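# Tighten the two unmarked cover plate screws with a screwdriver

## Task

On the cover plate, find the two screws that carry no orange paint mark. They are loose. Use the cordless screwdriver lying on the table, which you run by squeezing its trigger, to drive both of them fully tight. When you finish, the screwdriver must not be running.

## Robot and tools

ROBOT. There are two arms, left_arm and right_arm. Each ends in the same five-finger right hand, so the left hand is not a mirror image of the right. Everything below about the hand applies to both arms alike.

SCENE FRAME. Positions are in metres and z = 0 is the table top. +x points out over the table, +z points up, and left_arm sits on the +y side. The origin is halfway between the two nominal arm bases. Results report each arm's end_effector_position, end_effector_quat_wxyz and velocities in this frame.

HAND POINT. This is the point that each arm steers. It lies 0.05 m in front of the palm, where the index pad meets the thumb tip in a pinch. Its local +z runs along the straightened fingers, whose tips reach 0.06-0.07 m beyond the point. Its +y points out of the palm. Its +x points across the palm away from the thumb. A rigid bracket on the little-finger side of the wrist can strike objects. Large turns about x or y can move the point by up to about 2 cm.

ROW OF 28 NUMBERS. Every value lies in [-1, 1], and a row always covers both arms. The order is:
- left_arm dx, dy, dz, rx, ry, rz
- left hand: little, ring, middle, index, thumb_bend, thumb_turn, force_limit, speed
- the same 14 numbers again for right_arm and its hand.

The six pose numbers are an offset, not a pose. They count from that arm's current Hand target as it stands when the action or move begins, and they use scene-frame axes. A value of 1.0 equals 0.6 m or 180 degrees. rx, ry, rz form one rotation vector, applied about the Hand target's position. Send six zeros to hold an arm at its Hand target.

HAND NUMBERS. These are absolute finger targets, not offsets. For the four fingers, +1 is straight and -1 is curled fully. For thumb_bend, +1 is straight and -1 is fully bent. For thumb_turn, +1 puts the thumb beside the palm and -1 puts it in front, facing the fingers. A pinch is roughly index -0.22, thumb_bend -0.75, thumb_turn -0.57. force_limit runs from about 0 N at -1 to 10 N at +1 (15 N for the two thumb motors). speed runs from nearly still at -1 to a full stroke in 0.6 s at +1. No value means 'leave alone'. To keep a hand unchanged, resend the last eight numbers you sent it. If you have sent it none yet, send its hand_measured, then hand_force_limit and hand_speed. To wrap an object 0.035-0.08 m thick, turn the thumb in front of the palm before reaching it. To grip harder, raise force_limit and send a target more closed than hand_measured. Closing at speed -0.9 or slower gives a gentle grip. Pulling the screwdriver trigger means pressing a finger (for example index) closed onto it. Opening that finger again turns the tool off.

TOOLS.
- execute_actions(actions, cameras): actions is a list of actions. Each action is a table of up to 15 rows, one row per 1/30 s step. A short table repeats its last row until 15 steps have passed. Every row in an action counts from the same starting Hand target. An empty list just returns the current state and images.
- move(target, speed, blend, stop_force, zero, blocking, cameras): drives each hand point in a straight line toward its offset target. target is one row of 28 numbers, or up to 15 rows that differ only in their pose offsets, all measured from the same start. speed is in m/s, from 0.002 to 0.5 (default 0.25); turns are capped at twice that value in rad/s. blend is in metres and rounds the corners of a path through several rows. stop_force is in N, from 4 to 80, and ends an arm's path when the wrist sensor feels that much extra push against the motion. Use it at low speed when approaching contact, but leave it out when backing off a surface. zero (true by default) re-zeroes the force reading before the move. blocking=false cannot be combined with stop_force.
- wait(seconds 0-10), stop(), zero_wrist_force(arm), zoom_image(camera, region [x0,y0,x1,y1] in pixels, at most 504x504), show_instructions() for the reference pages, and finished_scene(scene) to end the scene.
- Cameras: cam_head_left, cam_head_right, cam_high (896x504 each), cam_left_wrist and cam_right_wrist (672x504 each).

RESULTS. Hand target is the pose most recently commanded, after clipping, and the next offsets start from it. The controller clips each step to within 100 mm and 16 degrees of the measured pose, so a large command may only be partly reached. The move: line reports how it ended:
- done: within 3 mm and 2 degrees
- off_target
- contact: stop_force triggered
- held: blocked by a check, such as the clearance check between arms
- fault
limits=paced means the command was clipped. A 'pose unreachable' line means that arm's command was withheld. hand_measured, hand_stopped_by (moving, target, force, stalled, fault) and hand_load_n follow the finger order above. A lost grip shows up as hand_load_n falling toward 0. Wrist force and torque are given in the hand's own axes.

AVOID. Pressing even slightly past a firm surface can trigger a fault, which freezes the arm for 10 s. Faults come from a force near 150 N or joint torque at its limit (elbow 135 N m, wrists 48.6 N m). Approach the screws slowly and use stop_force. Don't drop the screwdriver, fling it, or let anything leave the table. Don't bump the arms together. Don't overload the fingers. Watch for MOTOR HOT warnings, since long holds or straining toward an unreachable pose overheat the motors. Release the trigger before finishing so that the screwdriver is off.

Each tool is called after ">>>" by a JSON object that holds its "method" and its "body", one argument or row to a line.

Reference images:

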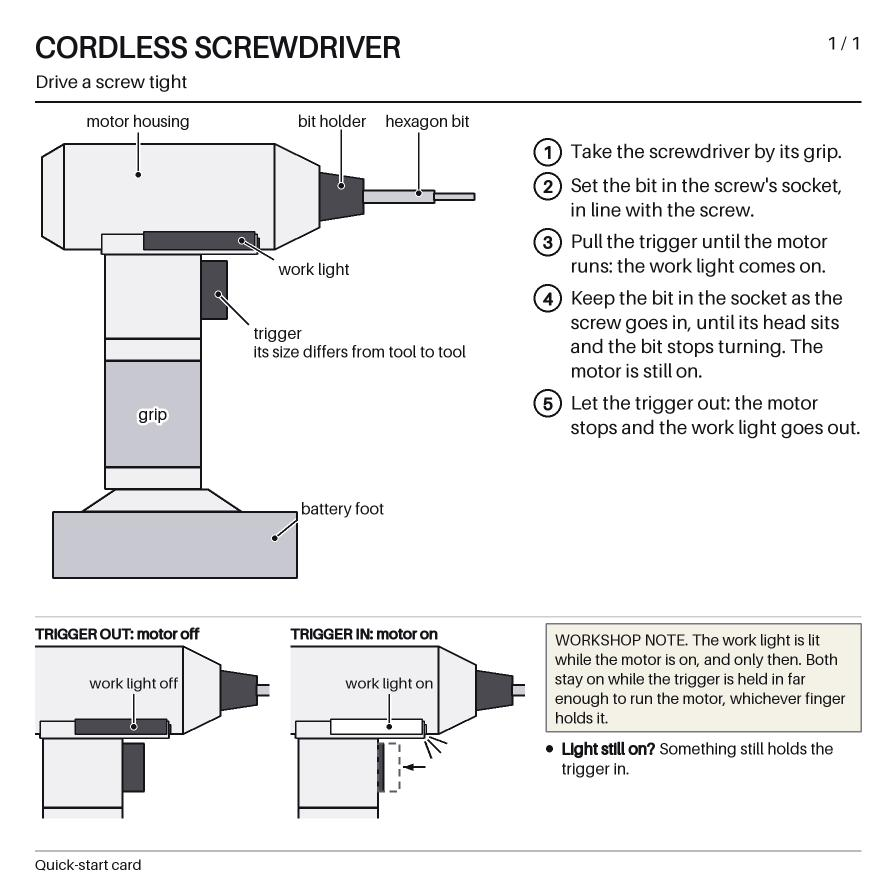

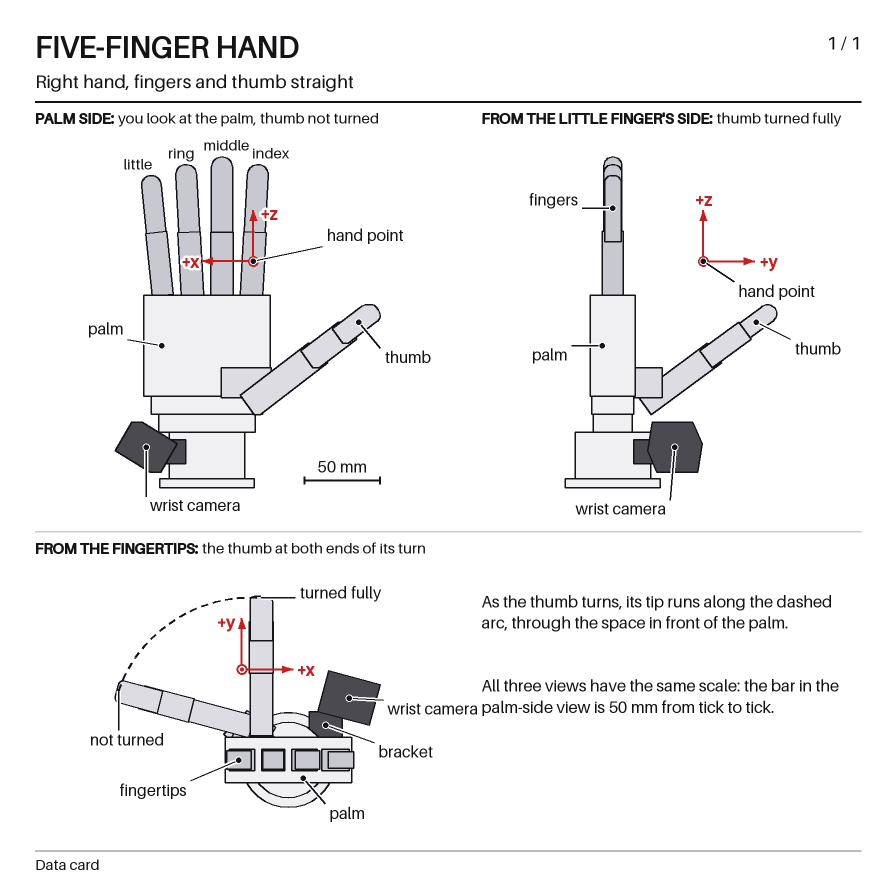

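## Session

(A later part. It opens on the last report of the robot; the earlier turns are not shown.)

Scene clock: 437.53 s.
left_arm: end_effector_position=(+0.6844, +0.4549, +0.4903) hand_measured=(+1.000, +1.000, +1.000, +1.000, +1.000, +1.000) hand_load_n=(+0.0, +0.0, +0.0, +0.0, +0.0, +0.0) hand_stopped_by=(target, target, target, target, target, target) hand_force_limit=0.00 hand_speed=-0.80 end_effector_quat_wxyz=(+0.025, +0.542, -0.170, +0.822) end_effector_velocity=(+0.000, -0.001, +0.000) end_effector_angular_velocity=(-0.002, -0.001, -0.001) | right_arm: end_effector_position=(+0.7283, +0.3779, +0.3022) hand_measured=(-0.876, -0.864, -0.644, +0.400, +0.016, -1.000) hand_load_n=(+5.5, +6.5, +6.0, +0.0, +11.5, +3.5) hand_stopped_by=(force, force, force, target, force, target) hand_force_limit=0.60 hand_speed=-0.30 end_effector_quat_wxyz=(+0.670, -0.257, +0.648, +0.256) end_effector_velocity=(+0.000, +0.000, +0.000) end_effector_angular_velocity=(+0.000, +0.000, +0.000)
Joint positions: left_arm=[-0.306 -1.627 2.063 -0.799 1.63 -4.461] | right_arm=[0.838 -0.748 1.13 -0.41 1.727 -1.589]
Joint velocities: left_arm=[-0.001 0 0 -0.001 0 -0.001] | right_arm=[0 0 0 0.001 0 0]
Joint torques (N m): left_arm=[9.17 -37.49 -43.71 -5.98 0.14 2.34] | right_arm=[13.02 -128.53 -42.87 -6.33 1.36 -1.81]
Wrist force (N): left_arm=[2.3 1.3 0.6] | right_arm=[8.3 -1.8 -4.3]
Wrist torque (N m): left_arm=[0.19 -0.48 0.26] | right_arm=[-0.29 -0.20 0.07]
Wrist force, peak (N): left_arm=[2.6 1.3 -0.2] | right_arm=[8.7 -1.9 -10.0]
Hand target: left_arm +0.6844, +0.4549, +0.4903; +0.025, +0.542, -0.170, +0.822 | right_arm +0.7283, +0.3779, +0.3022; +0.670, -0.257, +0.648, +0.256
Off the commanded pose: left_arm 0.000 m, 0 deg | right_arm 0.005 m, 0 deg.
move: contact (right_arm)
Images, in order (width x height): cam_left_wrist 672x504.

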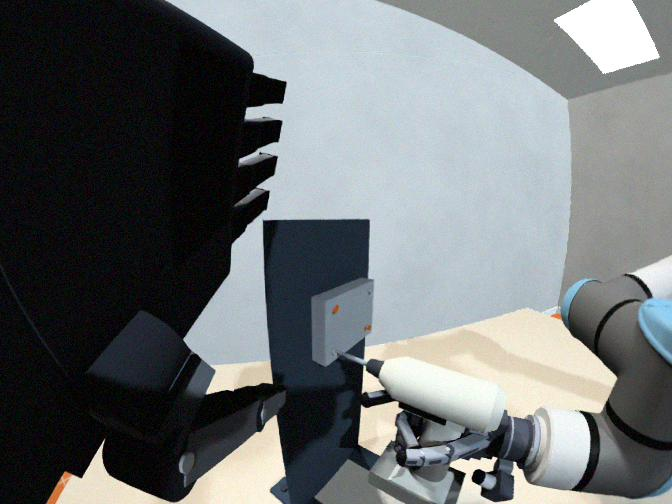

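>>> {"method": "move", "body": {
  "target": [
    [0,0,0,0,0,0,1,1,1,1,1,1,0,-0.8,-0.00273,-0.001912,0,0,0,0,-0.99,-0.99,-0.99,0.4,-0.99,-1,0.6,-0.3],
    [0,0,0,0,0,0,1,1,1,1,1,1,0,-0.8,0.00683,-0.01556,0.015,0,0,0,-0.99,-0.99,-0.99,0.4,-0.99,-1,0.6,-0.3]
  ],
  "speed": 0.02,
  "cameras": []
}}

>>> {"method": "move", "body": {
  "target": [0,0,0,0,0,0,1,1,1,1,1,1,0,-0.8,0.01638,0.011472,0,0,0,0,-0.99,-0.99,-0.99,0.4,-0.99,-1,0.6,-0.3],
  "speed": 0.005,
  "stop_force": 4,
  "cameras": ["cam_left_wrist"]
}}

>>> {"method": "zoom_image", "body": {
  "camera": "cam_left_wrist",
  "region": [322, 335, 352, 365]
}}

Scene clock: 438.87 s.
left_arm: end_effector_position=(+0.6844, +0.4549, +0.4903) hand_measured=(+1.000, +1.000, +1.000, +1.000, +1.000, +1.000) hand_load_n=(+0.0, +0.0, -0.5, +0.0, +0.0, +0.0) hand_stopped_by=(target, target, target, target, target, target) hand_force_limit=0.00 hand_speed=-0.80 end_effector_quat_wxyz=(+0.025, +0.542, -0.170, +0.822) end_effector_velocity=(+0.000, +0.000, +0.000) end_effector_angular_velocity=(-0.001, +0.001, +0.000) | right_arm: end_effector_position=(+0.7325, +0.3684, +0.3113) hand_measured=(-0.876, -0.864, -0.644, +0.400, +0.016, -1.000) hand_load_n=(+5.5, +6.0, +5.5, +0.0, +11.5, +3.5) hand_stopped_by=(force, force, force, target, force, target) hand_force_limit=0.60 hand_speed=-0.30 end_effector_quat_wxyz=(+0.670, -0.257, +0.648, +0.256) end_effector_velocity=(+0.000, +0.000, +0.000) end_effector_angular_velocity=(+0.000, +0.000, +0.000)
Joint positions: left_arm=[-0.306 -1.627 2.063 -0.799 1.63 -4.461] | right_arm=[0.829 -0.765 1.144 -0.407 1.717 -1.589]
Joint velocities: left_arm=[0 0 0 0.001 0 -0.001] | right_arm=[0 0 0 0 0 0]
Joint torques (N m): left_arm=[9 -36.68 -44.39 -5.28 0.05 2.56] | right_arm=[5.73 -109.59 -46.08 -3.14 0.44 2.14]
Wrist force (N): left_arm=[2.7 1.1 0.1] | right_arm=[8.2 -1.9 -2.6]
Wrist torque (N m): left_arm=[0.19 -0.53 0.28] | right_arm=[-0.33 -0.17 0.08]
Wrist force, peak (N): left_arm=[2.6 1.5 -0.2] | right_arm=[8.3 -2.0 -4.4]
Hand target: left_arm +0.6844, +0.4549, +0.4903; +0.025, +0.542, -0.170, +0.822 | right_arm +0.7324, +0.3685, +0.3112; +0.670, -0.257, +0.648, +0.256
Off the commanded pose: left_arm 0.000 m, 0 deg | right_arm 0.000 m, 0 deg.
move: done
No camera images: "cameras" was empty.

Scene clock: 441.17 s.
left_arm: end_effector_position=(+0.6844, +0.4549, +0.4903) hand_measured=(+1.000, +1.000, +1.000, +1.000, +1.000, +1.000) hand_load_n=(+0.0, +0.0, +0.0, +0.0, +0.0, +0.0) hand_stopped_by=(target, target, target, target, target, target) hand_force_limit=0.00 hand_speed=-0.80 end_effector_quat_wxyz=(+0.025, +0.542, -0.170, +0.822) end_effector_velocity=(+0.000, +0.000, +0.000) end_effector_angular_velocity=(-0.001, +0.001, +0.000) | right_arm: end_effector_position=(+0.7376, +0.3721, +0.3112) hand_measured=(-0.876, -0.864, -0.644, +0.400, +0.016, -1.000) hand_load_n=(+5.5, +6.0, +5.5, +0.0, +12.0, +3.5) hand_stopped_by=(force, force, force, target, force, target) hand_force_limit=0.60 hand_speed=-0.30 end_effector_quat_wxyz=(+0.670, -0.257, +0.648, +0.256) end_effector_velocity=(+0.000, +0.000, -0.001) end_effector_angular_velocity=(+0.000, +0.001, +0.000)
Joint positions: left_arm=[-0.306 -1.627 2.063 -0.799 1.63 -4.461] | right_arm=[0.827 -0.755 1.126 -0.399 1.716 -1.588]
Joint velocities: left_arm=[0 0 0 0 0 -0.001] | right_arm=[0 0.001 0 -0.001 0 0]
Joint torques (N m): left_arm=[8.93 -35.09 -44.25 -6.35 -0.09 2.06] | right_arm=[0.95 -129.39 -42.39 -6.85 1.43 2.06]
Wrist force (N): left_arm=[2.0 0.9 0.0] | right_arm=[8.8 -1.9 -4.1]
Wrist torque (N m): left_arm=[0.16 -0.42 0.23] | right_arm=[-0.33 -0.23 0.09]
Wrist force, peak (N): left_arm=[2.6 1.1 0.0] | right_arm=[9.6 -1.5 -11.3]
Hand target: left_arm +0.6844, +0.4549, +0.4903; +0.025, +0.542, -0.170, +0.822 | right_arm +0.7375, +0.3721, +0.3112; +0.670, -0.257, +0.648, +0.256
Off the commanded pose: left_arm 0.000 m, 0 deg | right_arm 0.006 m, 0 deg.
move: contact (right_arm)
Images, in order (width x height): cam_left_wrist 672x504.

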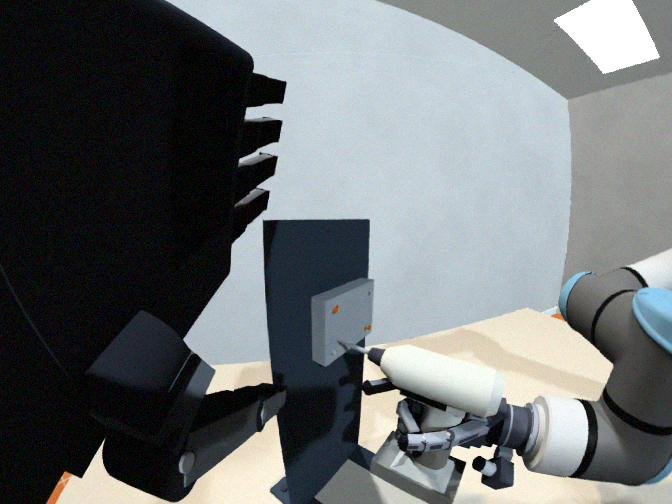

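Scaled by 16.800 from the camera's 672x504 image, which has a finer 960x720 frame.

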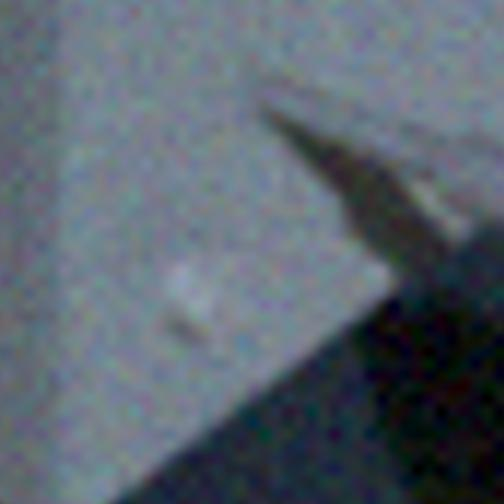

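>>> {"method": "move", "body": {
  "target": [
    [0,0,0,0,0,0,1,1,1,1,1,1,0,-0.8,-0.00956,-0.00669,0,0,0,0,-0.99,-0.99,-0.99,0.4,-0.99,-1,0.6,-0.3],
    [0,0,0,0,0,0,1,1,1,1,1,1,0,-0.8,-0.02055,0.00901,-0.01784,0,0,0,-0.99,-0.99,-0.99,0.4,-0.99,-1,0.6,-0.3]
  ],
  "speed": 0.02,
  "cameras": []
}}

>>> {"method": "move", "body": {
  "target": [0,0,0,0,0,0,1,1,1,1,1,1,0,-0.8,0.01092,0.007648,0,0,0,0,-0.99,-0.99,-0.99,0.4,-0.99,-1,0.6,-0.3],
  "speed": 0.004,
  "stop_force": 4,
  "cameras": ["cam_left_wrist"]
}}

>>> {"method": "zoom_image", "body": {
  "camera": "cam_left_wrist",
  "region": [322, 340, 346, 364]
}}

Scene clock: 443.20 s.
left_arm: end_effector_position=(+0.6844, +0.4549, +0.4903) hand_measured=(+1.000, +1.000, +1.000, +1.000, +1.000, +1.000) hand_load_n=(+0.0, +0.0, +0.0, +0.0, +0.0, +0.0) hand_stopped_by=(target, target, target, target, target, target) hand_force_limit=0.00 hand_speed=-0.80 end_effector_quat_wxyz=(+0.025, +0.542, -0.170, +0.822) end_effector_velocity=(+0.000, -0.001, +0.000) end_effector_angular_velocity=(+0.001, +0.000, -0.001) | right_arm: end_effector_position=(+0.7251, +0.3777, +0.3004) hand_measured=(-0.876, -0.864, -0.644, +0.400, +0.016, -1.000) hand_load_n=(+5.5, +6.5, +5.5, +0.0, +11.5, +3.5) hand_stopped_by=(force, force, force, target, force, target) hand_force_limit=0.60 hand_speed=-0.30 end_effector_quat_wxyz=(+0.670, -0.257, +0.648, +0.256) end_effector_velocity=(+0.000, +0.000, +0.002) end_effector_angular_velocity=(+0.001, -0.001, +0.000)
Joint positions: left_arm=[-0.306 -1.627 2.063 -0.799 1.63 -4.461] | right_arm=[0.841 -0.75 1.137 -0.415 1.729 -1.589]
Joint velocities: left_arm=[-0.001 0 0 0.001 0 0.001] | right_arm=[0 -0.001 0 0 0 0]
Joint torques (N m): left_arm=[9.67 -40.67 -45.04 -5.92 -0.8 2.91] | right_arm=[-6.02 -127.34 -46.56 -5.39 0.31 -1.96]
Wrist force (N): left_arm=[1.9 1.0 0.1] | right_arm=[7.6 -1.9 -2.4]
Wrist torque (N m): left_arm=[0.16 -0.40 0.22] | right_arm=[-0.33 -0.10 0.05]
Wrist force, peak (N): left_arm=[2.7 1.2 0.2] | right_arm=[8.8 -1.7 -3.9]
Hand target: left_arm +0.6844, +0.4549, +0.4903; +0.025, +0.542, -0.170, +0.822 | right_arm +0.7252, +0.3775, +0.3005; +0.670, -0.257, +0.648, +0.256
Off the commanded pose: left_arm 0.000 m, 0 deg | right_arm 0.000 m, 0 deg.
move: done
No camera images: "cameras" was empty.

Scene clock: 444.90 s.
left_arm: end_effector_position=(+0.6844, +0.4549, +0.4903) hand_measured=(+1.000, +1.000, +1.000, +1.000, +1.000, +1.000) hand_load_n=(+0.0, +0.0, +0.0, -0.5, +0.0, +0.0) hand_stopped_by=(target, target, target, target, target, target) hand_force_limit=0.00 hand_speed=-0.80 end_effector_quat_wxyz=(+0.025, +0.542, -0.170, +0.822) end_effector_velocity=(+0.000, -0.001, +0.000) end_effector_angular_velocity=(+0.000, +0.000, -0.001) | right_arm: end_effector_position=(+0.7274, +0.3791, +0.3005) hand_measured=(-0.876, -0.864, -0.644, +0.400, +0.016, -1.000) hand_load_n=(+5.5, +6.0, +5.5, +0.0, +12.0, +3.0) hand_stopped_by=(force, force, force, target, force, target) hand_force_limit=0.60 hand_speed=-0.30 end_effector_quat_wxyz=(+0.670, -0.257, +0.648, +0.256) end_effector_velocity=(+0.000, +0.000, +0.000) end_effector_angular_velocity=(+0.000, +0.000, +0.000)
Joint positions: left_arm=[-0.306 -1.627 2.063 -0.799 1.63 -4.461] | right_arm=[0.84 -0.746 1.129 -0.411 1.728 -1.589]
Joint velocities: left_arm=[-0.002 0 0 0.001 -0.001 0] | right_arm=[0 0 0 0 0 0]
Joint torques (N m): left_arm=[8.71 -40.01 -44.91 -6.21 0.08 2.46] | right_arm=[-0.83 -129 -42.48 -6.79 1.43 -0.28]
Wrist force (N): left_arm=[2.2 1.1 0.1] | right_arm=[8.5 -1.6 -4.2]
Wrist torque (N m): left_arm=[0.18 -0.46 0.25] | right_arm=[-0.25 -0.24 0.10]
Wrist force, peak (N): left_arm=[2.4 1.6 -0.4] | right_arm=[9.3 -1.8 -10.5]
Hand target: left_arm +0.6844, +0.4549, +0.4903; +0.025, +0.542, -0.170, +0.822 | right_arm +0.7274, +0.3791, +0.3005; +0.670, -0.257, +0.648, +0.256
Off the commanded pose: left_arm 0.000 m, 0 deg | right_arm 0.005 m, 0 deg.
move: contact (right_arm)
Images, in order (width x height): cam_left_wrist 672x504.

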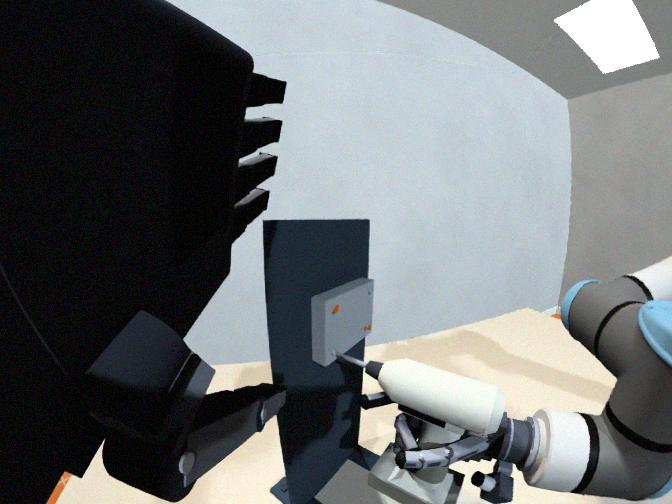

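Scaled by 21.000 from the camera's 672x504 image, which has a finer 960x720 frame.

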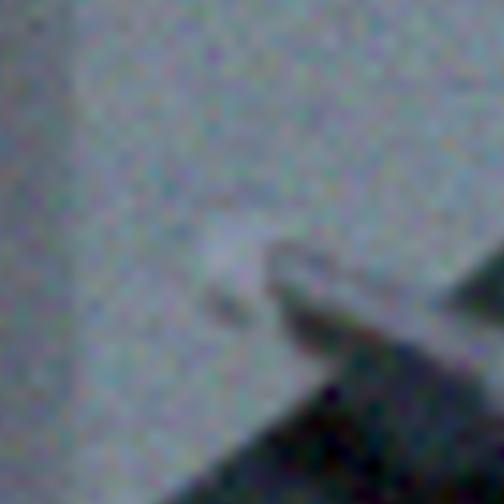

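>>> {"method": "move", "body": {
  "target": [0,0,0,0,0,0,1,1,1,1,1,1,0,-0.8,0.0000,0.0000,0,0,0,0,-0.99,-0.99,-0.99,-0.9,-0.99,-1,0.6,-0.6],
  "speed": 0.003,
  "cameras": []
}}

>>> {"method": "move", "body": {
  "target": [0,0,0,0,0,0,1,1,1,1,1,1,0,-0.8,0.004095,0.002868,0,0,0,0,-0.99,-0.99,-0.99,-0.9,-0.99,-1,0.6,-0.6],
  "speed": 0.003,
  "stop_force": 5,
  "cameras": []
}}

Scene clock: 447.30 s.
left_arm: end_effector_position=(+0.6844, +0.4549, +0.4903) hand_measured=(+1.000, +1.000, +1.000, +1.000, +1.000, +1.000) hand_load_n=(+0.0, +0.0, -0.5, +0.0, +0.0, +0.0) hand_stopped_by=(target, target, target, target, target, target) hand_force_limit=0.00 hand_speed=-0.80 end_effector_quat_wxyz=(+0.025, +0.542, -0.170, +0.822) end_effector_velocity=(+0.000, +0.000, -0.001) end_effector_angular_velocity=(+0.000, +0.002, +0.001) | right_arm: end_effector_position=(+0.7274, +0.3791, +0.3005) hand_measured=(-0.876, -0.864, -0.644, -0.860, +0.016, -1.000) hand_load_n=(+5.0, +5.5, +5.5, +11.0, +12.0, +3.0) hand_stopped_by=(force, force, force, force, force, target) hand_force_limit=0.60 hand_speed=-0.60 end_effector_quat_wxyz=(+0.670, -0.257, +0.648, +0.256) end_effector_velocity=(+0.000, +0.000, +0.000) end_effector_angular_velocity=(+0.000, +0.000, +0.000)
Joint positions: left_arm=[-0.306 -1.627 2.063 -0.799 1.63 -4.461] | right_arm=[0.84 -0.746 1.129 -0.411 1.728 -1.589]
Joint velocities: left_arm=[0.001 0.001 0 0.001 0 0] | right_arm=[0 0 0 0 0 0]
Joint torques (N m): left_arm=[6.54 -38.29 -45.44 -6.08 -0.72 2.39] | right_arm=[12.46 -128 -47.15 -4.81 1.16 -0.23]
Wrist force (N): left_arm=[2.3 1.3 0.2] | right_arm=[8.4 -1.9 -3.0]
Wrist torque (N m): left_arm=[0.22 -0.48 0.26] | right_arm=[-0.29 -0.20 0.10]
Wrist force, peak (N): left_arm=[2.5 1.6 0.1] | right_arm=[8.6 -1.8 -4.2]
Hand target: left_arm +0.6844, +0.4549, +0.4903; +0.025, +0.542, -0.170, +0.822 | right_arm +0.7274, +0.3791, +0.3005; +0.670, -0.257, +0.648, +0.256
Off the commanded pose: left_arm 0.000 m, 0 deg | right_arm 0.000 m, 0 deg.
move: done
No camera images: "cameras" was empty.

Scene clock: 448.23 s.
left_arm: end_effector_position=(+0.6844, +0.4549, +0.4903) hand_measured=(+1.000, +1.000, +1.000, +1.000, +1.000, +1.000) hand_load_n=(+0.0, +0.0, +0.5, +0.0, +0.0, -0.5) hand_stopped_by=(target, target, target, target, target, target) hand_force_limit=0.00 hand_speed=-0.80 end_effector_quat_wxyz=(+0.025, +0.542, -0.170, +0.822) end_effector_velocity=(+0.000, +0.000, +0.000) end_effector_angular_velocity=(+0.000, +0.001, +0.000) | right_arm: end_effector_position=(+0.7276, +0.3794, +0.3006) hand_measured=(-0.876, -0.864, -0.644, -0.860, +0.016, -1.000) hand_load_n=(+5.5, +5.5, +5.5, +10.0, +12.5, +2.5) hand_stopped_by=(force, force, force, force, force, target) hand_force_limit=0.60 hand_speed=-0.60 end_effector_quat_wxyz=(+0.670, -0.257, +0.648, +0.256) end_effector_velocity=(+0.000, +0.000, +0.000) end_effector_angular_velocity=(+0.000, +0.000, +0.000)
Joint positions: left_arm=[-0.306 -1.627 2.063 -0.799 1.63 -4.461] | right_arm=[0.84 -0.746 1.128 -0.411 1.728 -1.589]
Joint velocities: left_arm=[0 0 0 0.001 0 -0.001] | right_arm=[0 0 0 0 0 0]
Joint torques (N m): left_arm=[5.44 -41.21 -44.01 -5.64 -0.22 2.1] | right_arm=[1.15 -128.78 -41.03 -6.75 1.48 0.01]
Wrist force (N): left_arm=[2.1 0.9 0.0] | right_arm=[7.9 -1.9 -2.9]
Wrist torque (N m): left_arm=[0.16 -0.44 0.24] | right_arm=[-0.30 -0.14 0.06]
Wrist force, peak (N): left_arm=[2.2 1.6 0.3] | right_arm=[8.9 -1.6 -8.9]
Hand target: left_arm +0.6844, +0.4549, +0.4903; +0.025, +0.542, -0.170, +0.822 | right_arm +0.7276, +0.3794, +0.3006; +0.670, -0.257, +0.648, +0.256
Off the commanded pose: left_arm 0.000 m, 0 deg | right_arm 0.003 m, 0 deg.
move: contact (right_arm)
No camera images: "cameras" was empty.

>>> {"method": "move", "body": {
  "target": [
    [0,0,0,0,0,0,1,1,1,1,1,1,0,-0.8,0.00041,0.00029,0,0,0,0,-0.99,-0.99,-0.99,-0.9,-0.99,-1,0.6,-0.6],
    [0,0,0,0,0,0,1,1,1,1,1,1,0,-0.8,-0.003414,0.00575,0,0,0,0,-0.99,-0.99,-0.99,-0.9,-0.99,-1,0.6,-0.6]
  ],
  "speed": 0.003,
  "cameras": ["cam_left_wrist"]
}}

>>> {"method": "zoom_image", "body": {
  "camera": "cam_left_wrist",
  "region": [322, 340, 346, 364]
}}

Scene clock: 450.03 s.
left_arm: end_effector_position=(+0.6844, +0.4549, +0.4903) hand_measured=(+1.000, +1.000, +1.000, +1.000, +1.000, +1.000) hand_load_n=(+0.0, -0.5, +0.0, +0.0, +0.0, +0.0) hand_stopped_by=(target, target, target, target, target, target) hand_force_limit=0.00 hand_speed=-0.80 end_effector_quat_wxyz=(+0.025, +0.542, -0.170, +0.822) end_effector_velocity=(+0.000, -0.001, +0.000) end_effector_angular_velocity=(+0.000, +0.000, -0.001) | right_arm: end_effector_position=(+0.7256, +0.3828, +0.3006) hand_measured=(-0.876, -0.864, -0.644, -0.860, +0.016, -1.000) hand_load_n=(+5.0, +5.0, +5.0, +9.0, +13.0, +2.5) hand_stopped_by=(force, force, force, force, force, target) hand_force_limit=0.60 hand_speed=-0.60 end_effector_quat_wxyz=(+0.670, -0.257, +0.648, +0.256) end_effector_velocity=(+0.000, +0.000, -0.001) end_effector_angular_velocity=(-0.001, +0.001, +0.000)
Joint positions: left_arm=[-0.306 -1.627 2.063 -0.799 1.63 -4.461] | right_arm=[0.844 -0.742 1.122 -0.408 1.732 -1.589]
Joint velocities: left_arm=[0 0 0 0 0.001 -0.001] | right_arm=[0 0.001 0 0.001 0 0]
Joint torques (N m): left_arm=[9.5 -40.18 -43.78 -6.25 -0.33 2.54] | right_arm=[11.77 -112.96 -49.96 -2.25 1.65 -1.93]
Wrist force (N): left_arm=[2.3 0.9 -0.4] | right_arm=[7.8 -1.8 -2.7]
Wrist torque (N m): left_arm=[0.18 -0.45 0.25] | right_arm=[-0.31 -0.15 0.06]
Wrist force, peak (N): left_arm=[2.5 1.4 0.1] | right_arm=[8.7 -1.4 -14.0]
Hand target: left_arm +0.6844, +0.4549, +0.4903; +0.025, +0.542, -0.170, +0.822 | right_arm +0.7256, +0.3828, +0.3006; +0.670, -0.257, +0.648, +0.256
Off the commanded pose: left_arm 0.000 m, 0 deg | right_arm 0.000 m, 0 deg.
move: done
Images, in order (width x height): cam_left_wrist 672x504.

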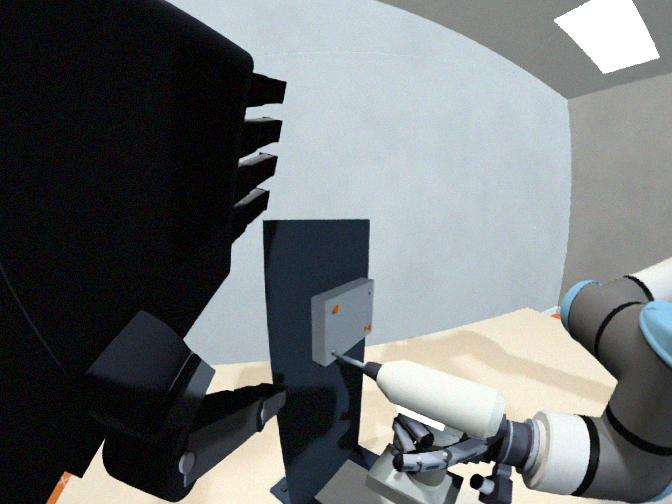

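Scaled by 21.000 from the camera's 672x504 image, which has a finer 960x720 frame.

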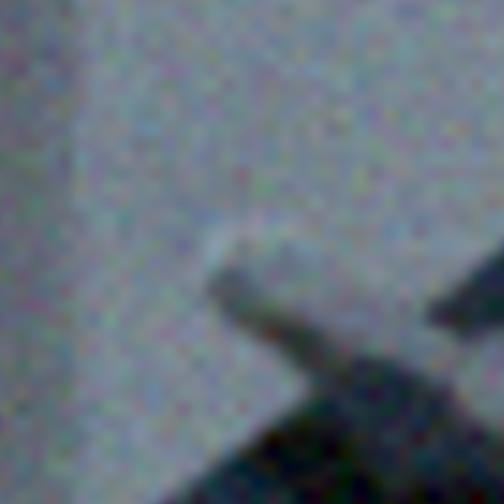

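>>> {"method": "move", "body": {
  "target": [
    [0,0,0,0,0,0,1,1,1,1,1,1,0,-0.8,-0.004095,-0.002868,0,0,0,0,-0.99,-0.99,-0.99,-0.9,-0.99,-1,0.6,-0.6],
    [0,0,0,0,0,0,1,1,1,1,1,1,0,-0.8,0.0025,-0.01229,-0.0018,0,0,0,-0.99,-0.99,-0.99,-0.9,-0.99,-1,0.6,-0.6]
  ],
  "speed": 0.01,
  "cameras": []
}}

>>> {"method": "move", "body": {
  "target": [0,0,0,0,0,0,1,1,1,1,1,1,0,-0.8,0.00819,0.005736,0,0,0,0,-0.99,-0.99,-0.99,-0.9,-0.99,-1,0.6,-0.6],
  "speed": 0.003,
  "stop_force": 4,
  "cameras": ["cam_left_wrist"]
}}

>>> {"method": "zoom_image", "body": {
  "camera": "cam_left_wrist",
  "region": [322, 340, 346, 364]
}}

Scene clock: 451.80 s.
left_arm: end_effector_position=(+0.6844, +0.4549, +0.4903) hand_measured=(+1.000, +1.000, +1.000, +1.000, +1.000, +1.000) hand_load_n=(+0.0, +0.0, +0.0, +0.0, +0.0, +0.0) hand_stopped_by=(target, target, target, target, target, target) hand_force_limit=0.00 hand_speed=-0.80 end_effector_quat_wxyz=(+0.025, +0.542, -0.170, +0.822) end_effector_velocity=(+0.000, +0.000, +0.001) end_effector_angular_velocity=(+0.000, -0.001, +0.000) | right_arm: end_effector_position=(+0.7271, +0.3754, +0.2995) hand_measured=(-0.876, -0.864, -0.644, -0.860, +0.016, -1.000) hand_load_n=(+5.5, +5.0, +5.0, +9.0, +13.0, +2.5) hand_stopped_by=(force, force, force, force, force, target) hand_force_limit=0.60 hand_speed=-0.60 end_effector_quat_wxyz=(+0.670, -0.257, +0.648, +0.256) end_effector_velocity=(+0.000, +0.000, +0.002) end_effector_angular_velocity=(+0.001, -0.001, +0.000)
Joint positions: left_arm=[-0.306 -1.627 2.063 -0.799 1.63 -4.461] | right_arm=[0.838 -0.751 1.141 -0.418 1.726 -1.589]
Joint velocities: left_arm=[0 -0.001 0 0 0 0.001] | right_arm=[0 -0.002 0 0.001 0 0]
Joint torques (N m): left_arm=[10.7 -40.49 -44.7 -6.43 -0.12 2.66] | right_arm=[-1.4 -119.87 -48.58 -5.84 0.06 2.05]
Wrist force (N): left_arm=[1.9 1.0 0.0] | right_arm=[8.1 -1.8 -2.7]
Wrist torque (N m): left_arm=[0.17 -0.42 0.23] | right_arm=[-0.29 -0.17 0.08]
Wrist force, peak (N): left_arm=[2.4 1.5 -0.2] | right_arm=[8.5 -2.3 -2.6]
Hand target: left_arm +0.6844, +0.4549, +0.4903; +0.025, +0.542, -0.170, +0.822 | right_arm +0.7271, +0.3754, +0.2996; +0.670, -0.257, +0.648, +0.256
Off the commanded pose: left_arm 0.000 m, 0 deg | right_arm 0.000 m, 0 deg.
move: done
No camera images: "cameras" was empty.

Scene clock: 453.90 s.
left_arm: end_effector_position=(+0.6844, +0.4549, +0.4903) hand_measured=(+1.000, +1.000, +1.000, +1.000, +1.000, +1.000) hand_load_n=(+0.0, +0.0, +0.0, +0.0, +0.0, +0.0) hand_stopped_by=(target, target, target, target, target, target) hand_force_limit=0.00 hand_speed=-0.80 end_effector_quat_wxyz=(+0.025, +0.542, -0.170, +0.822) end_effector_velocity=(+0.000, +0.000, +0.000) end_effector_angular_velocity=(+0.000, +0.000, -0.001) | right_arm: end_effector_position=(+0.7296, +0.3772, +0.2995) hand_measured=(-0.876, -0.864, -0.644, -0.860, +0.016, -1.000) hand_load_n=(+5.5, +5.0, +5.0, +9.0, +13.0, +2.5) hand_stopped_by=(force, force, force, force, force, target) hand_force_limit=0.60 hand_speed=-0.60 end_effector_quat_wxyz=(+0.670, -0.257, +0.648, +0.256) end_effector_velocity=(+0.000, +0.000, +0.000) end_effector_angular_velocity=(+0.000, +0.000, +0.000)
Joint positions: left_arm=[-0.306 -1.627 2.063 -0.799 1.63 -4.461] | right_arm=[0.837 -0.747 1.132 -0.414 1.725 -1.589]
Joint velocities: left_arm=[0 0 0 0 0.001 0] | right_arm=[0 0 0 0 0 0]
Joint torques (N m): left_arm=[10.2 -40.26 -43.15 -5.93 -0.2 2.19] | right_arm=[-5.29 -128.65 -43.02 -6.96 1.31 2.04]
Wrist force (N): left_arm=[2.2 1.2 0.0] | right_arm=[8.9 -1.8 -7.0]
Wrist torque (N m): left_arm=[0.19 -0.46 0.25] | right_arm=[-0.18 -0.33 0.10]
Wrist force, peak (N): left_arm=[2.5 1.6 -0.3] | right_arm=[8.6 -1.1 -11.9]
Hand target: left_arm +0.6844, +0.4549, +0.4903; +0.025, +0.542, -0.170, +0.822 | right_arm +0.7295, +0.3772, +0.2995; +0.670, -0.257, +0.648, +0.256
Off the commanded pose: left_arm 0.000 m, 0 deg | right_arm 0.003 m, 0 deg.
move: contact (right_arm)
Images, in order (width x height): cam_left_wrist 672x504.

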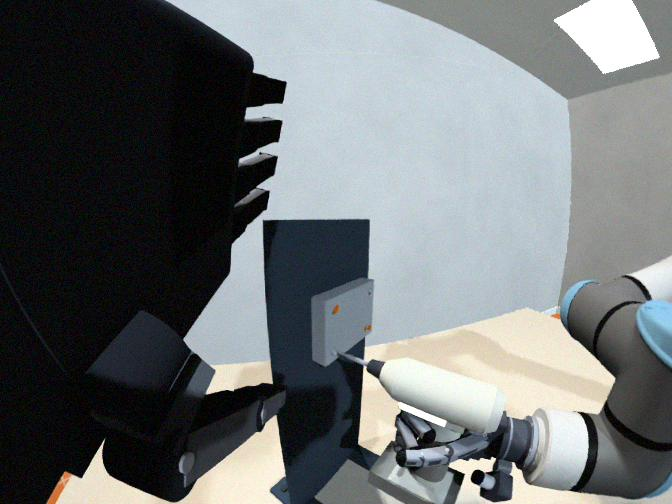

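Scaled by 21.000 from the camera's 672x504 image, which has a finer 960x720 frame.

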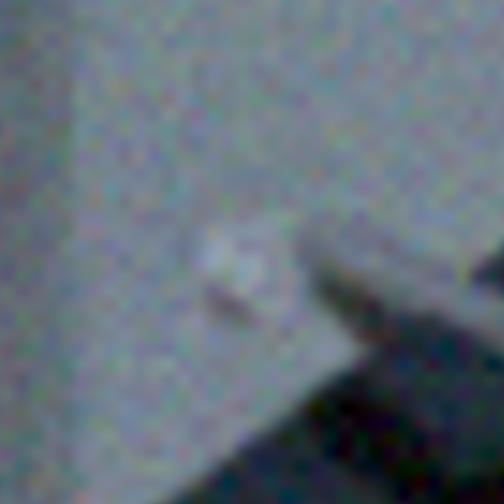

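>>> {"method": "move", "body": {
  "target": [
    [0,0,0,0,0,0,1,1,1,1,1,1,0,-0.8,0.0001365,0.0000956,0,0,0,0,-0.99,-0.99,-0.99,-0.9,-0.99,-1,0.6,-0.6],
    [0,0,0,0,0,0,1,1,1,1,1,1,0,-0.8,-0.00321,0.00487,0,0,0,0,-0.99,-0.99,-0.99,-0.9,-0.99,-1,0.6,-0.6]
  ],
  "speed": 0.003,
  "cameras": []
}}

>>> {"method": "move", "body": {
  "target": [
    [0,0,0,0,0,0,1,1,1,1,1,1,0,-0.8,0,0,0.0008,0,0,0,-0.99,-0.99,-0.99,-0.9,-0.99,-1,0.6,-0.6],
    [0,0,0,0,0,0,1,1,1,1,1,1,0,-0.8,0.003346,-0.004778,0.0008,0,0,0,-0.99,-0.99,-0.99,-0.9,-0.99,-1,0.6,-0.6]
  ],
  "speed": 0.003,
  "cameras": []
}}

Scene clock: 455.77 s.
left_arm: end_effector_position=(+0.6844, +0.4549, +0.4903) hand_measured=(+1.000, +1.000, +1.000, +1.000, +1.000, +1.000) hand_load_n=(+0.5, +0.0, +0.0, +0.0, +0.0, +0.0) hand_stopped_by=(target, target, target, target, target, target) hand_force_limit=0.00 hand_speed=-0.80 end_effector_quat_wxyz=(+0.025, +0.542, -0.170, +0.822) end_effector_velocity=(+0.000, +0.000, +0.000) end_effector_angular_velocity=(+0.000, -0.001, +0.000) | right_arm: end_effector_position=(+0.7276, +0.3801, +0.2996) hand_measured=(-0.876, -0.864, -0.644, -0.860, +0.016, -1.000) hand_load_n=(+5.0, +5.0, +5.0, +9.0, +13.5, +2.5) hand_stopped_by=(force, force, force, force, force, target) hand_force_limit=0.60 hand_speed=-0.60 end_effector_quat_wxyz=(+0.670, -0.257, +0.648, +0.256) end_effector_velocity=(+0.000, +0.000, +0.001) end_effector_angular_velocity=(+0.000, +0.000, +0.000)
Joint positions: left_arm=[-0.306 -1.627 2.063 -0.799 1.63 -4.461] | right_arm=[0.84 -0.744 1.127 -0.411 1.729 -1.589]
Joint velocities: left_arm=[0 0 0 -0.001 0 0.001] | right_arm=[0 -0.001 0 0 0 0]
Joint torques (N m): left_arm=[6.67 -36.59 -44.5 -6.29 -0.56 2.3] | right_arm=[4.47 -114.1 -55.62 -3.47 2.26 -1.27]
Wrist force (N): left_arm=[2.0 1.0 0.0] | right_arm=[9.7 -1.2 -17.0]
Wrist torque (N m): left_arm=[0.18 -0.43 0.24] | right_arm=[0.23 -0.46 0.11]
Wrist force, peak (N): left_arm=[2.3 1.5 -0.1] | right_arm=[10.2 -1.4 -17.7]
Hand target: left_arm +0.6844, +0.4549, +0.4903; +0.025, +0.542, -0.170, +0.822 | right_arm +0.7276, +0.3801, +0.2995; +0.670, -0.257, +0.648, +0.256
Off the commanded pose: left_arm 0.000 m, 0 deg | right_arm 0.000 m, 0 deg.
move: done
No camera images: "cameras" was empty.

Scene clock: 457.30 s.
left_arm: end_effector_position=(+0.6844, +0.4549, +0.4903) hand_measured=(+1.000, +1.000, +1.000, +1.000, +1.000, +1.000) hand_load_n=(+0.0, +0.0, +0.0, +0.0, +0.0, +0.0) hand_stopped_by=(target, target, target, target, target, target) hand_force_limit=0.00 hand_speed=-0.80 end_effector_quat_wxyz=(+0.025, +0.542, -0.170, +0.822) end_effector_velocity=(+0.000, +0.000, +0.000) end_effector_angular_velocity=(+0.000, +0.000, +0.000) | right_arm: end_effector_position=(+0.7296, +0.3772, +0.3000) hand_measured=(-0.876, -0.864, -0.644, -0.860, +0.016, -1.000) hand_load_n=(+5.0, +5.0, +4.5, +8.5, +13.5, +2.0) hand_stopped_by=(force, force, force, force, force, target) hand_force_limit=0.60 hand_speed=-0.60 end_effector_quat_wxyz=(+0.670, -0.257, +0.648, +0.256) end_effector_velocity=(+0.000, +0.000, -0.001) end_effector_angular_velocity=(+0.000, +0.000, +0.000)
Joint positions: left_arm=[-0.306 -1.627 2.063 -0.799 1.63 -4.461] | right_arm=[0.837 -0.747 1.132 -0.413 1.725 -1.589]
Joint velocities: left_arm=[0 0 0 0 0 0] | right_arm=[0 0.001 0 0 0 0]
Joint torques (N m): left_arm=[5.89 -37.64 -44.63 -6.33 -0.21 2.16] | right_arm=[-12.93 -125.61 -45.67 -7.23 -0.66 1.9]
Wrist force (N): left_arm=[2.5 1.0 -0.3] | right_arm=[8.5 -1.6 -10.2]
Wrist torque (N m): left_arm=[0.20 -0.49 0.27] | right_arm=[-0.03 -0.32 0.07]
Wrist force, peak (N): left_arm=[2.5 1.5 -0.1] | right_arm=[9.9 -1.0 -17.6]
Hand target: left_arm +0.6844, +0.4549, +0.4903; +0.025, +0.542, -0.170, +0.822 | right_arm +0.7296, +0.3772, +0.3000; +0.670, -0.257, +0.648, +0.256
Off the commanded pose: left_arm 0.000 m, 0 deg | right_arm 0.000 m, 0 deg.
move: done
No camera images: "cameras" was empty.

>>> {"method": "move", "body": {
  "target": [
    [0,0,0,0,0,0,1,1,1,1,1,1,0,-0.8,-0.000341,-0.00024,0.0008,0,0,0,-0.99,-0.99,-0.99,-0.9,-0.99,-1,0.6,-0.6],
    [0,0,0,0,0,0,1,1,1,1,1,1,0,-0.8,-0.003687,0.00454,0.0008,0,0,0,-0.99,-0.99,-0.99,-0.9,-0.99,-1,0.6,-0.6]
  ],
  "speed": 0.003,
  "cameras": ["cam_left_wrist"]
}}

>>> {"method": "zoom_image", "body": {
  "camera": "cam_left_wrist",
  "region": [322, 340, 346, 364]
}}

>>> {"method": "move", "body": {
  "target": [
    [0,0,0,0,0,0,1,1,1,1,1,1,0,-0.8,0,0,0.0008,0,0,0,-0.99,-0.99,-0.99,-0.9,-0.99,-1,0.6,-0.6],
    [0,0,0,0,0,0,1,1,1,1,1,1,0,-0.8,0.003346,-0.004778,0.0008,0,0,0,-0.99,-0.99,-0.99,-0.9,-0.99,-1,0.6,-0.6]
  ],
  "speed": 0.003,
  "cameras": []
}}

Scene clock: 459.30 s.
left_arm: end_effector_position=(+0.6844, +0.4549, +0.4903) hand_measured=(+1.000, +1.000, +1.000, +1.000, +1.000, +1.000) hand_load_n=(+0.0, +0.0, +0.0, +0.0, +0.0, +0.0) hand_stopped_by=(target, target, target, target, target, target) hand_force_limit=0.00 hand_speed=-0.80 end_effector_quat_wxyz=(+0.025, +0.542, -0.170, +0.822) end_effector_velocity=(+0.000, +0.000, +0.000) end_effector_angular_velocity=(+0.001, -0.001, +0.000) | right_arm: end_effector_position=(+0.7274, +0.3800, +0.3005) hand_measured=(-0.876, -0.864, -0.644, -0.860, +0.016, -1.000) hand_load_n=(+5.0, +5.0, +5.0, +9.0, +13.0, +2.5) hand_stopped_by=(force, force, force, force, force, target) hand_force_limit=0.60 hand_speed=-0.60 end_effector_quat_wxyz=(+0.670, -0.257, +0.648, +0.256) end_effector_velocity=(+0.000, +0.000, -0.001) end_effector_angular_velocity=(-0.001, +0.000, +0.000)
Joint positions: left_arm=[-0.306 -1.627 2.063 -0.799 1.63 -4.461] | right_arm=[0.84 -0.745 1.127 -0.41 1.729 -1.589]
Joint velocities: left_arm=[0 0 0 0 0 0.001] | right_arm=[0 0.001 0 0 0 0]
Joint torques (N m): left_arm=[4.89 -39.66 -43.37 -6.14 -0.54 1.98] | right_arm=[10.77 -113.26 -50.39 -2 1.8 -1.32]
Wrist force (N): left_arm=[1.8 1.2 0.0] | right_arm=[8.0 -2.0 -2.3]
Wrist torque (N m): left_arm=[0.21 -0.39 0.23] | right_arm=[-0.34 -0.16 0.07]
Wrist force, peak (N): left_arm=[2.5 1.4 -0.3] | right_arm=[8.7 -1.7 -10.6]
Hand target: left_arm +0.6844, +0.4549, +0.4903; +0.025, +0.542, -0.170, +0.822 | right_arm +0.7274, +0.3800, +0.3005; +0.670, -0.257, +0.648, +0.256
Off the commanded pose: left_arm 0.000 m, 0 deg | right_arm 0.000 m, 0 deg.
move: done
Images, in order (width x height): cam_left_wrist 672x504.

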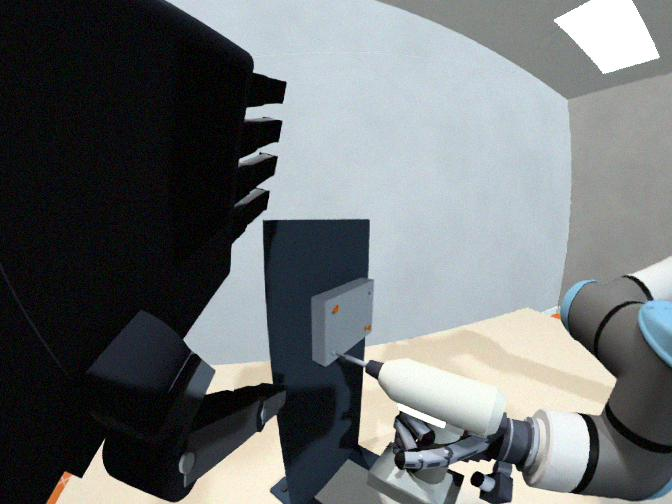

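Scaled by 21.000 from the camera's 672x504 image, which has a finer 960x720 frame.

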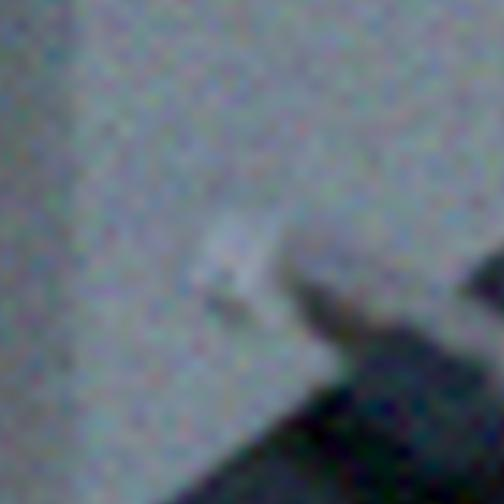

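Scene clock: 460.83 s.
left_arm: end_effector_position=(+0.6844, +0.4549, +0.4903) hand_measured=(+1.000, +1.000, +1.000, +1.000, +1.000, +1.000) hand_load_n=(+0.0, +0.0, +0.0, +0.0, +0.0, +0.0) hand_stopped_by=(target, target, target, target, target, target) hand_force_limit=0.00 hand_speed=-0.80 end_effector_quat_wxyz=(+0.025, +0.542, -0.170, +0.822) end_effector_velocity=(+0.000, +0.000, +0.000) end_effector_angular_velocity=(-0.001, +0.001, +0.000) | right_arm: end_effector_position=(+0.7294, +0.3771, +0.3010) hand_measured=(-0.876, -0.864, -0.644, -0.860, +0.016, -1.000) hand_load_n=(+5.0, +5.0, +5.0, +9.0, +13.0, +3.0) hand_stopped_by=(force, force, force, force, force, target) hand_force_limit=0.60 hand_speed=-0.60 end_effector_quat_wxyz=(+0.670, -0.257, +0.648, +0.256) end_effector_velocity=(+0.000, +0.000, +0.001) end_effector_angular_velocity=(+0.001, -0.001, +0.000)
Joint positions: left_arm=[-0.306 -1.627 2.063 -0.799 1.63 -4.461] | right_arm=[0.837 -0.748 1.132 -0.412 1.725 -1.589]
Joint velocities: left_arm=[0.001 0.001 0 0 0 -0.001] | right_arm=[0 0 0 -0.001 0 0]
Joint torques (N m): left_arm=[5 -38.96 -42.21 -6.48 -0.68 1.68] | right_arm=[-9.62 -126.47 -43 -6.5 -0.87 1.99]
Wrist force (N): left_arm=[2.2 1.3 -0.2] | right_arm=[8.0 -2.0 -2.4]
Wrist torque (N m): left_arm=[0.22 -0.44 0.26] | right_arm=[-0.34 -0.16 0.07]
Wrist force, peak (N): left_arm=[2.5 1.2 0.1] | right_arm=[8.4 -2.5 -2.4]
Hand target: left_arm +0.6844, +0.4549, +0.4903; +0.025, +0.542, -0.170, +0.822 | right_arm +0.7294, +0.3771, +0.3010; +0.670, -0.257, +0.648, +0.256
Off the commanded pose: left_arm 0.000 m, 0 deg | right_arm 0.000 m, 0 deg.
move: done
No camera images: "cameras" was empty.

>>> {"method": "move", "body": {
  "target": [
    [0,0,0,0,0,0,1,1,1,1,1,1,0,-0.8,0.00055,0.00038,0,0,0,0,-0.99,-0.99,-0.99,-0.9,-0.99,-1,0.6,-0.6],
    [0,0,0,0,0,0,1,1,1,1,1,1,0,-0.8,-0.0031,0.00548,0,0,0,0,-0.99,-0.99,-0.99,-0.9,-0.99,-1,0.6,-0.6]
  ],
  "speed": 0.003,
  "cameras": []
}}

>>> {"method": "move", "body": {
  "target": [
    [0,0,0,0,0,0,1,1,1,1,1,1,0,-0.8,0,0,0.0008,0,0,0,-0.99,-0.99,-0.99,-0.9,-0.99,-1,0.6,-0.6],
    [0,0,0,0,0,0,1,1,1,1,1,1,0,-0.8,0.00344,-0.00491,0.0008,0,0,0,-0.99,-0.99,-0.99,-0.9,-0.99,-1,0.6,-0.6]
  ],
  "speed": 0.003,
  "cameras": []
}}

Scene clock: 462.73 s.
left_arm: end_effector_position=(+0.6844, +0.4549, +0.4903) hand_measured=(+1.000, +1.000, +1.000, +1.000, +1.000, +1.000) hand_load_n=(+0.0, +0.0, +0.0, -0.5, +0.0, +0.0) hand_stopped_by=(target, target, target, target, target, target) hand_force_limit=0.00 hand_speed=-0.80 end_effector_quat_wxyz=(+0.025, +0.542, -0.170, +0.822) end_effector_velocity=(+0.000, +0.000, -0.001) end_effector_angular_velocity=(+0.002, +0.000, +0.000) | right_arm: end_effector_position=(+0.7275, +0.3804, +0.3010) hand_measured=(-0.876, -0.864, -0.644, -0.860, +0.016, -1.000) hand_load_n=(+5.5, +5.5, +4.5, +8.5, +13.5, +2.0) hand_stopped_by=(force, force, force, force, force, target) hand_force_limit=0.60 hand_speed=-0.60 end_effector_quat_wxyz=(+0.670, -0.257, +0.648, +0.256) end_effector_velocity=(+0.000, +0.000, -0.001) end_effector_angular_velocity=(-0.001, +0.001, +0.000)
Joint positions: left_arm=[-0.306 -1.627 2.063 -0.799 1.63 -4.461] | right_arm=[0.841 -0.744 1.125 -0.409 1.729 -1.589]
Joint velocities: left_arm=[0 0.001 0 0 0.001 0.001] | right_arm=[0 0.001 0 0 0 0]
Joint torques (N m): left_arm=[8.09 -40.11 -43.05 -6.66 0.03 2.39] | right_arm=[5.32 -113.7 -55.28 -3.23 2.17 -1.29]
Wrist force (N): left_arm=[2.2 1.6 -0.1] | right_arm=[9.2 -1.6 -18.3]
Wrist torque (N m): left_arm=[0.28 -0.46 0.27] | right_arm=[0.38 -0.50 0.11]
Wrist force, peak (N): left_arm=[2.8 1.2 0.1] | right_arm=[9.2 -1.6 -18.3]
Hand target: left_arm +0.6844, +0.4549, +0.4903; +0.025, +0.542, -0.170, +0.822 | right_arm +0.7276, +0.3804, +0.3010; +0.670, -0.257, +0.648, +0.256
Off the commanded pose: left_arm 0.000 m, 0 deg | right_arm 0.000 m, 0 deg.
move: done
No camera images: "cameras" was empty.

Scene clock: 464.30 s.
left_arm: end_effector_position=(+0.6844, +0.4549, +0.4903) hand_measured=(+1.000, +1.000, +1.000, +1.000, +1.000, +1.000) hand_load_n=(+0.0, +0.0, +0.0, -0.5, +0.0, +0.0) hand_stopped_by=(target, target, target, target, target, target) hand_force_limit=0.00 hand_speed=-0.80 end_effector_quat_wxyz=(+0.025, +0.542, -0.170, +0.822) end_effector_velocity=(+0.000, +0.000, +0.000) end_effector_angular_velocity=(+0.000, +0.000, -0.001) | right_arm: end_effector_position=(+0.7297, +0.3774, +0.3015) hand_measured=(-0.876, -0.864, -0.644, -0.860, +0.016, -1.000) hand_load_n=(+5.0, +5.0, +5.0, +9.0, +13.5, +2.5) hand_stopped_by=(force, force, force, force, force, target) hand_force_limit=0.60 hand_speed=-0.60 end_effector_quat_wxyz=(+0.670, -0.257, +0.648, +0.256) end_effector_velocity=(+0.000, +0.000, -0.001) end_effector_angular_velocity=(+0.000, +0.000, +0.000)
Joint positions: left_arm=[-0.306 -1.627 2.063 -0.799 1.63 -4.461] | right_arm=[0.837 -0.747 1.13 -0.411 1.725 -1.589]
Joint velocities: left_arm=[0 0 0 0 0.001 0] | right_arm=[0 0.001 0 -0.001 0 0]
Joint torques (N m): left_arm=[8.31 -41.88 -43.81 -6.92 -0.44 2.53] | right_arm=[-8.2 -122.75 -41.15 -5.84 -1.38 2.11]
Wrist force (N): left_arm=[2.2 1.2 -0.3] | right_arm=[7.5 -2.9 -3.8]
Wrist torque (N m): left_arm=[0.22 -0.45 0.25] | right_arm=[-0.23 -0.22 0.07]
Wrist force, peak (N): left_arm=[2.5 1.2 0.2] | right_arm=[9.5 -2.0 -18.6]
Hand target: left_arm +0.6844, +0.4549, +0.4903; +0.025, +0.542, -0.170, +0.822 | right_arm +0.7296, +0.3774, +0.3015; +0.670, -0.257, +0.648, +0.256
Off the commanded pose: left_arm 0.000 m, 0 deg | right_arm 0.000 m, 0 deg.
move: done
No camera images: "cameras" was empty.

>>> {"method": "move", "body": {
  "target": [
    [0,0,0,0,0,0,1,1,1,1,1,1,0,-0.8,-0.0041,-0.00287,0,0,0,0,-0.99,-0.99,-0.99,0.4,-0.99,-1,0.6,-0.3],
    [0,0,0,0,0,0,1,1,1,1,1,1,0,-0.8,-0.0005,-0.0080,-0.0017,0,0,0,-0.99,-0.99,-0.99,0.4,-0.99,-1,0.6,-0.3]
  ],
  "speed": 0.01,
  "cameras": []
}}

>>> {"method": "move", "body": {
  "target": [0,0,0,0,0,0,1,1,1,1,1,1,0,-0.8,0.01092,0.007648,0,0,0,0,-0.99,-0.99,-0.99,0.4,-0.99,-1,0.6,-0.3],
  "speed": 0.004,
  "stop_force": 4,
  "cameras": ["cam_left_wrist"]
}}

>>> {"method": "zoom_image", "body": {
  "camera": "cam_left_wrist",
  "region": [322, 340, 346, 364]
}}

Scene clock: 466.17 s.
left_arm: end_effector_position=(+0.6844, +0.4549, +0.4903) hand_measured=(+1.000, +1.000, +1.000, +1.000, +1.000, +1.000) hand_load_n=(+0.0, +0.0, +0.0, +0.0, +0.0, +0.0) hand_stopped_by=(target, target, target, target, target, target) hand_force_limit=0.00 hand_speed=-0.80 end_effector_quat_wxyz=(+0.025, +0.542, -0.170, +0.822) end_effector_velocity=(+0.000, +0.001, +0.000) end_effector_angular_velocity=(+0.001, +0.000, +0.001) | right_arm: end_effector_position=(+0.7294, +0.3726, +0.3005) hand_measured=(-0.876, -0.864, -0.644, +0.400, +0.016, -1.000) hand_load_n=(+5.0, +6.0, +5.5, +0.0, +12.0, +3.5) hand_stopped_by=(force, force, force, target, force, target) hand_force_limit=0.60 hand_speed=-0.30 end_effector_quat_wxyz=(+0.670, -0.257, +0.648, +0.256) end_effector_velocity=(+0.000, +0.000, +0.000) end_effector_angular_velocity=(+0.001, +0.000, +0.000)
Joint positions: left_arm=[-0.306 -1.627 2.063 -0.799 1.63 -4.461] | right_arm=[0.834 -0.754 1.144 -0.418 1.722 -1.589]
Joint velocities: left_arm=[0.001 0 0 0 0 0.001] | right_arm=[0 0 0 -0.001 0 0]
Joint torques (N m): left_arm=[7.04 -40.68 -44.19 -6.62 -0.51 2.16] | right_arm=[6.72 -114.33 -52.6 -1.99 1.33 2.14]
Wrist force (N): left_arm=[2.2 1.2 -0.2] | right_arm=[7.9 -2.2 -2.7]
Wrist torque (N m): left_arm=[0.22 -0.46 0.25] | right_arm=[-0.35 -0.14 0.06]
Wrist force, peak (N): left_arm=[2.7 1.1 -0.2] | right_arm=[7.5 -2.9 -4.2]
Hand target: left_arm +0.6844, +0.4549, +0.4903; +0.025, +0.542, -0.170, +0.822 | right_arm +0.7293, +0.3726, +0.3004; +0.670, -0.257, +0.648, +0.256
Off the commanded pose: left_arm 0.000 m, 0 deg | right_arm 0.000 m, 0 deg.
move: done
No camera images: "cameras" was empty.

Scene clock: 468.80 s.
left_arm: end_effector_position=(+0.6844, +0.4549, +0.4903) hand_measured=(+1.000, +1.000, +1.000, +1.000, +1.000, +1.000) hand_load_n=(+0.0, +0.0, +0.0, +0.0, +0.0, +0.0) hand_stopped_by=(target, target, target, target, target, target) hand_force_limit=0.00 hand_speed=-0.80 end_effector_quat_wxyz=(+0.025, +0.542, -0.170, +0.822) end_effector_velocity=(+0.000, +0.001, +0.000) end_effector_angular_velocity=(+0.000, +0.001, +0.001) | right_arm: end_effector_position=(+0.7345, +0.3763, +0.3004) hand_measured=(-0.876, -0.864, -0.644, +0.400, +0.016, -1.000) hand_load_n=(+5.5, +6.0, +5.5, +0.0, +11.5, +3.5) hand_stopped_by=(force, force, force, target, force, target) hand_force_limit=0.60 hand_speed=-0.30 end_effector_quat_wxyz=(+0.670, -0.257, +0.648, +0.256) end_effector_velocity=(+0.000, +0.000, +0.000) end_effector_angular_velocity=(+0.000, +0.000, +0.000)
Joint positions: left_arm=[-0.306 -1.627 2.063 -0.799 1.63 -4.461] | right_arm=[0.832 -0.745 1.126 -0.41 1.721 -1.589]
Joint velocities: left_arm=[0.001 0 0 0 0 -0.001] | right_arm=[0 0 0 0 0 0]
Joint torques (N m): left_arm=[7.94 -36.54 -44.7 -6.23 -0.57 2.6] | right_arm=[-2.15 -130.13 -42.7 -6.96 1.33 2.19]
Wrist force (N): left_arm=[2.4 1.1 -0.1] | right_arm=[8.6 -2.2 -5.1]
Wrist torque (N m): left_arm=[0.20 -0.48 0.26] | right_arm=[-0.27 -0.17 0.09]
Wrist force, peak (N): left_arm=[2.4 1.5 -0.1] | right_arm=[9.4 -2.4 -11.0]
Hand target: left_arm +0.6844, +0.4549, +0.4903; +0.025, +0.542, -0.170, +0.822 | right_arm +0.7345, +0.3763, +0.3004; +0.670, -0.257, +0.648, +0.256
Off the commanded pose: left_arm 0.000 m, 0 deg | right_arm 0.002 m, 0 deg.
move: contact (right_arm)
Images, in order (width x height): cam_left_wrist 672x504.

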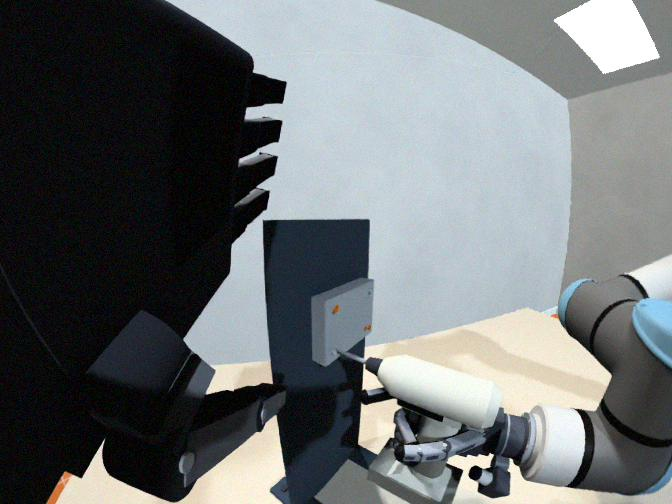

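Scaled by 21.000 from the camera's 672x504 image, which has a finer 960x720 frame.

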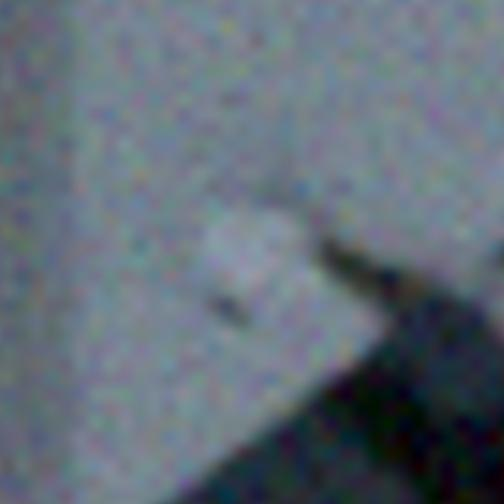

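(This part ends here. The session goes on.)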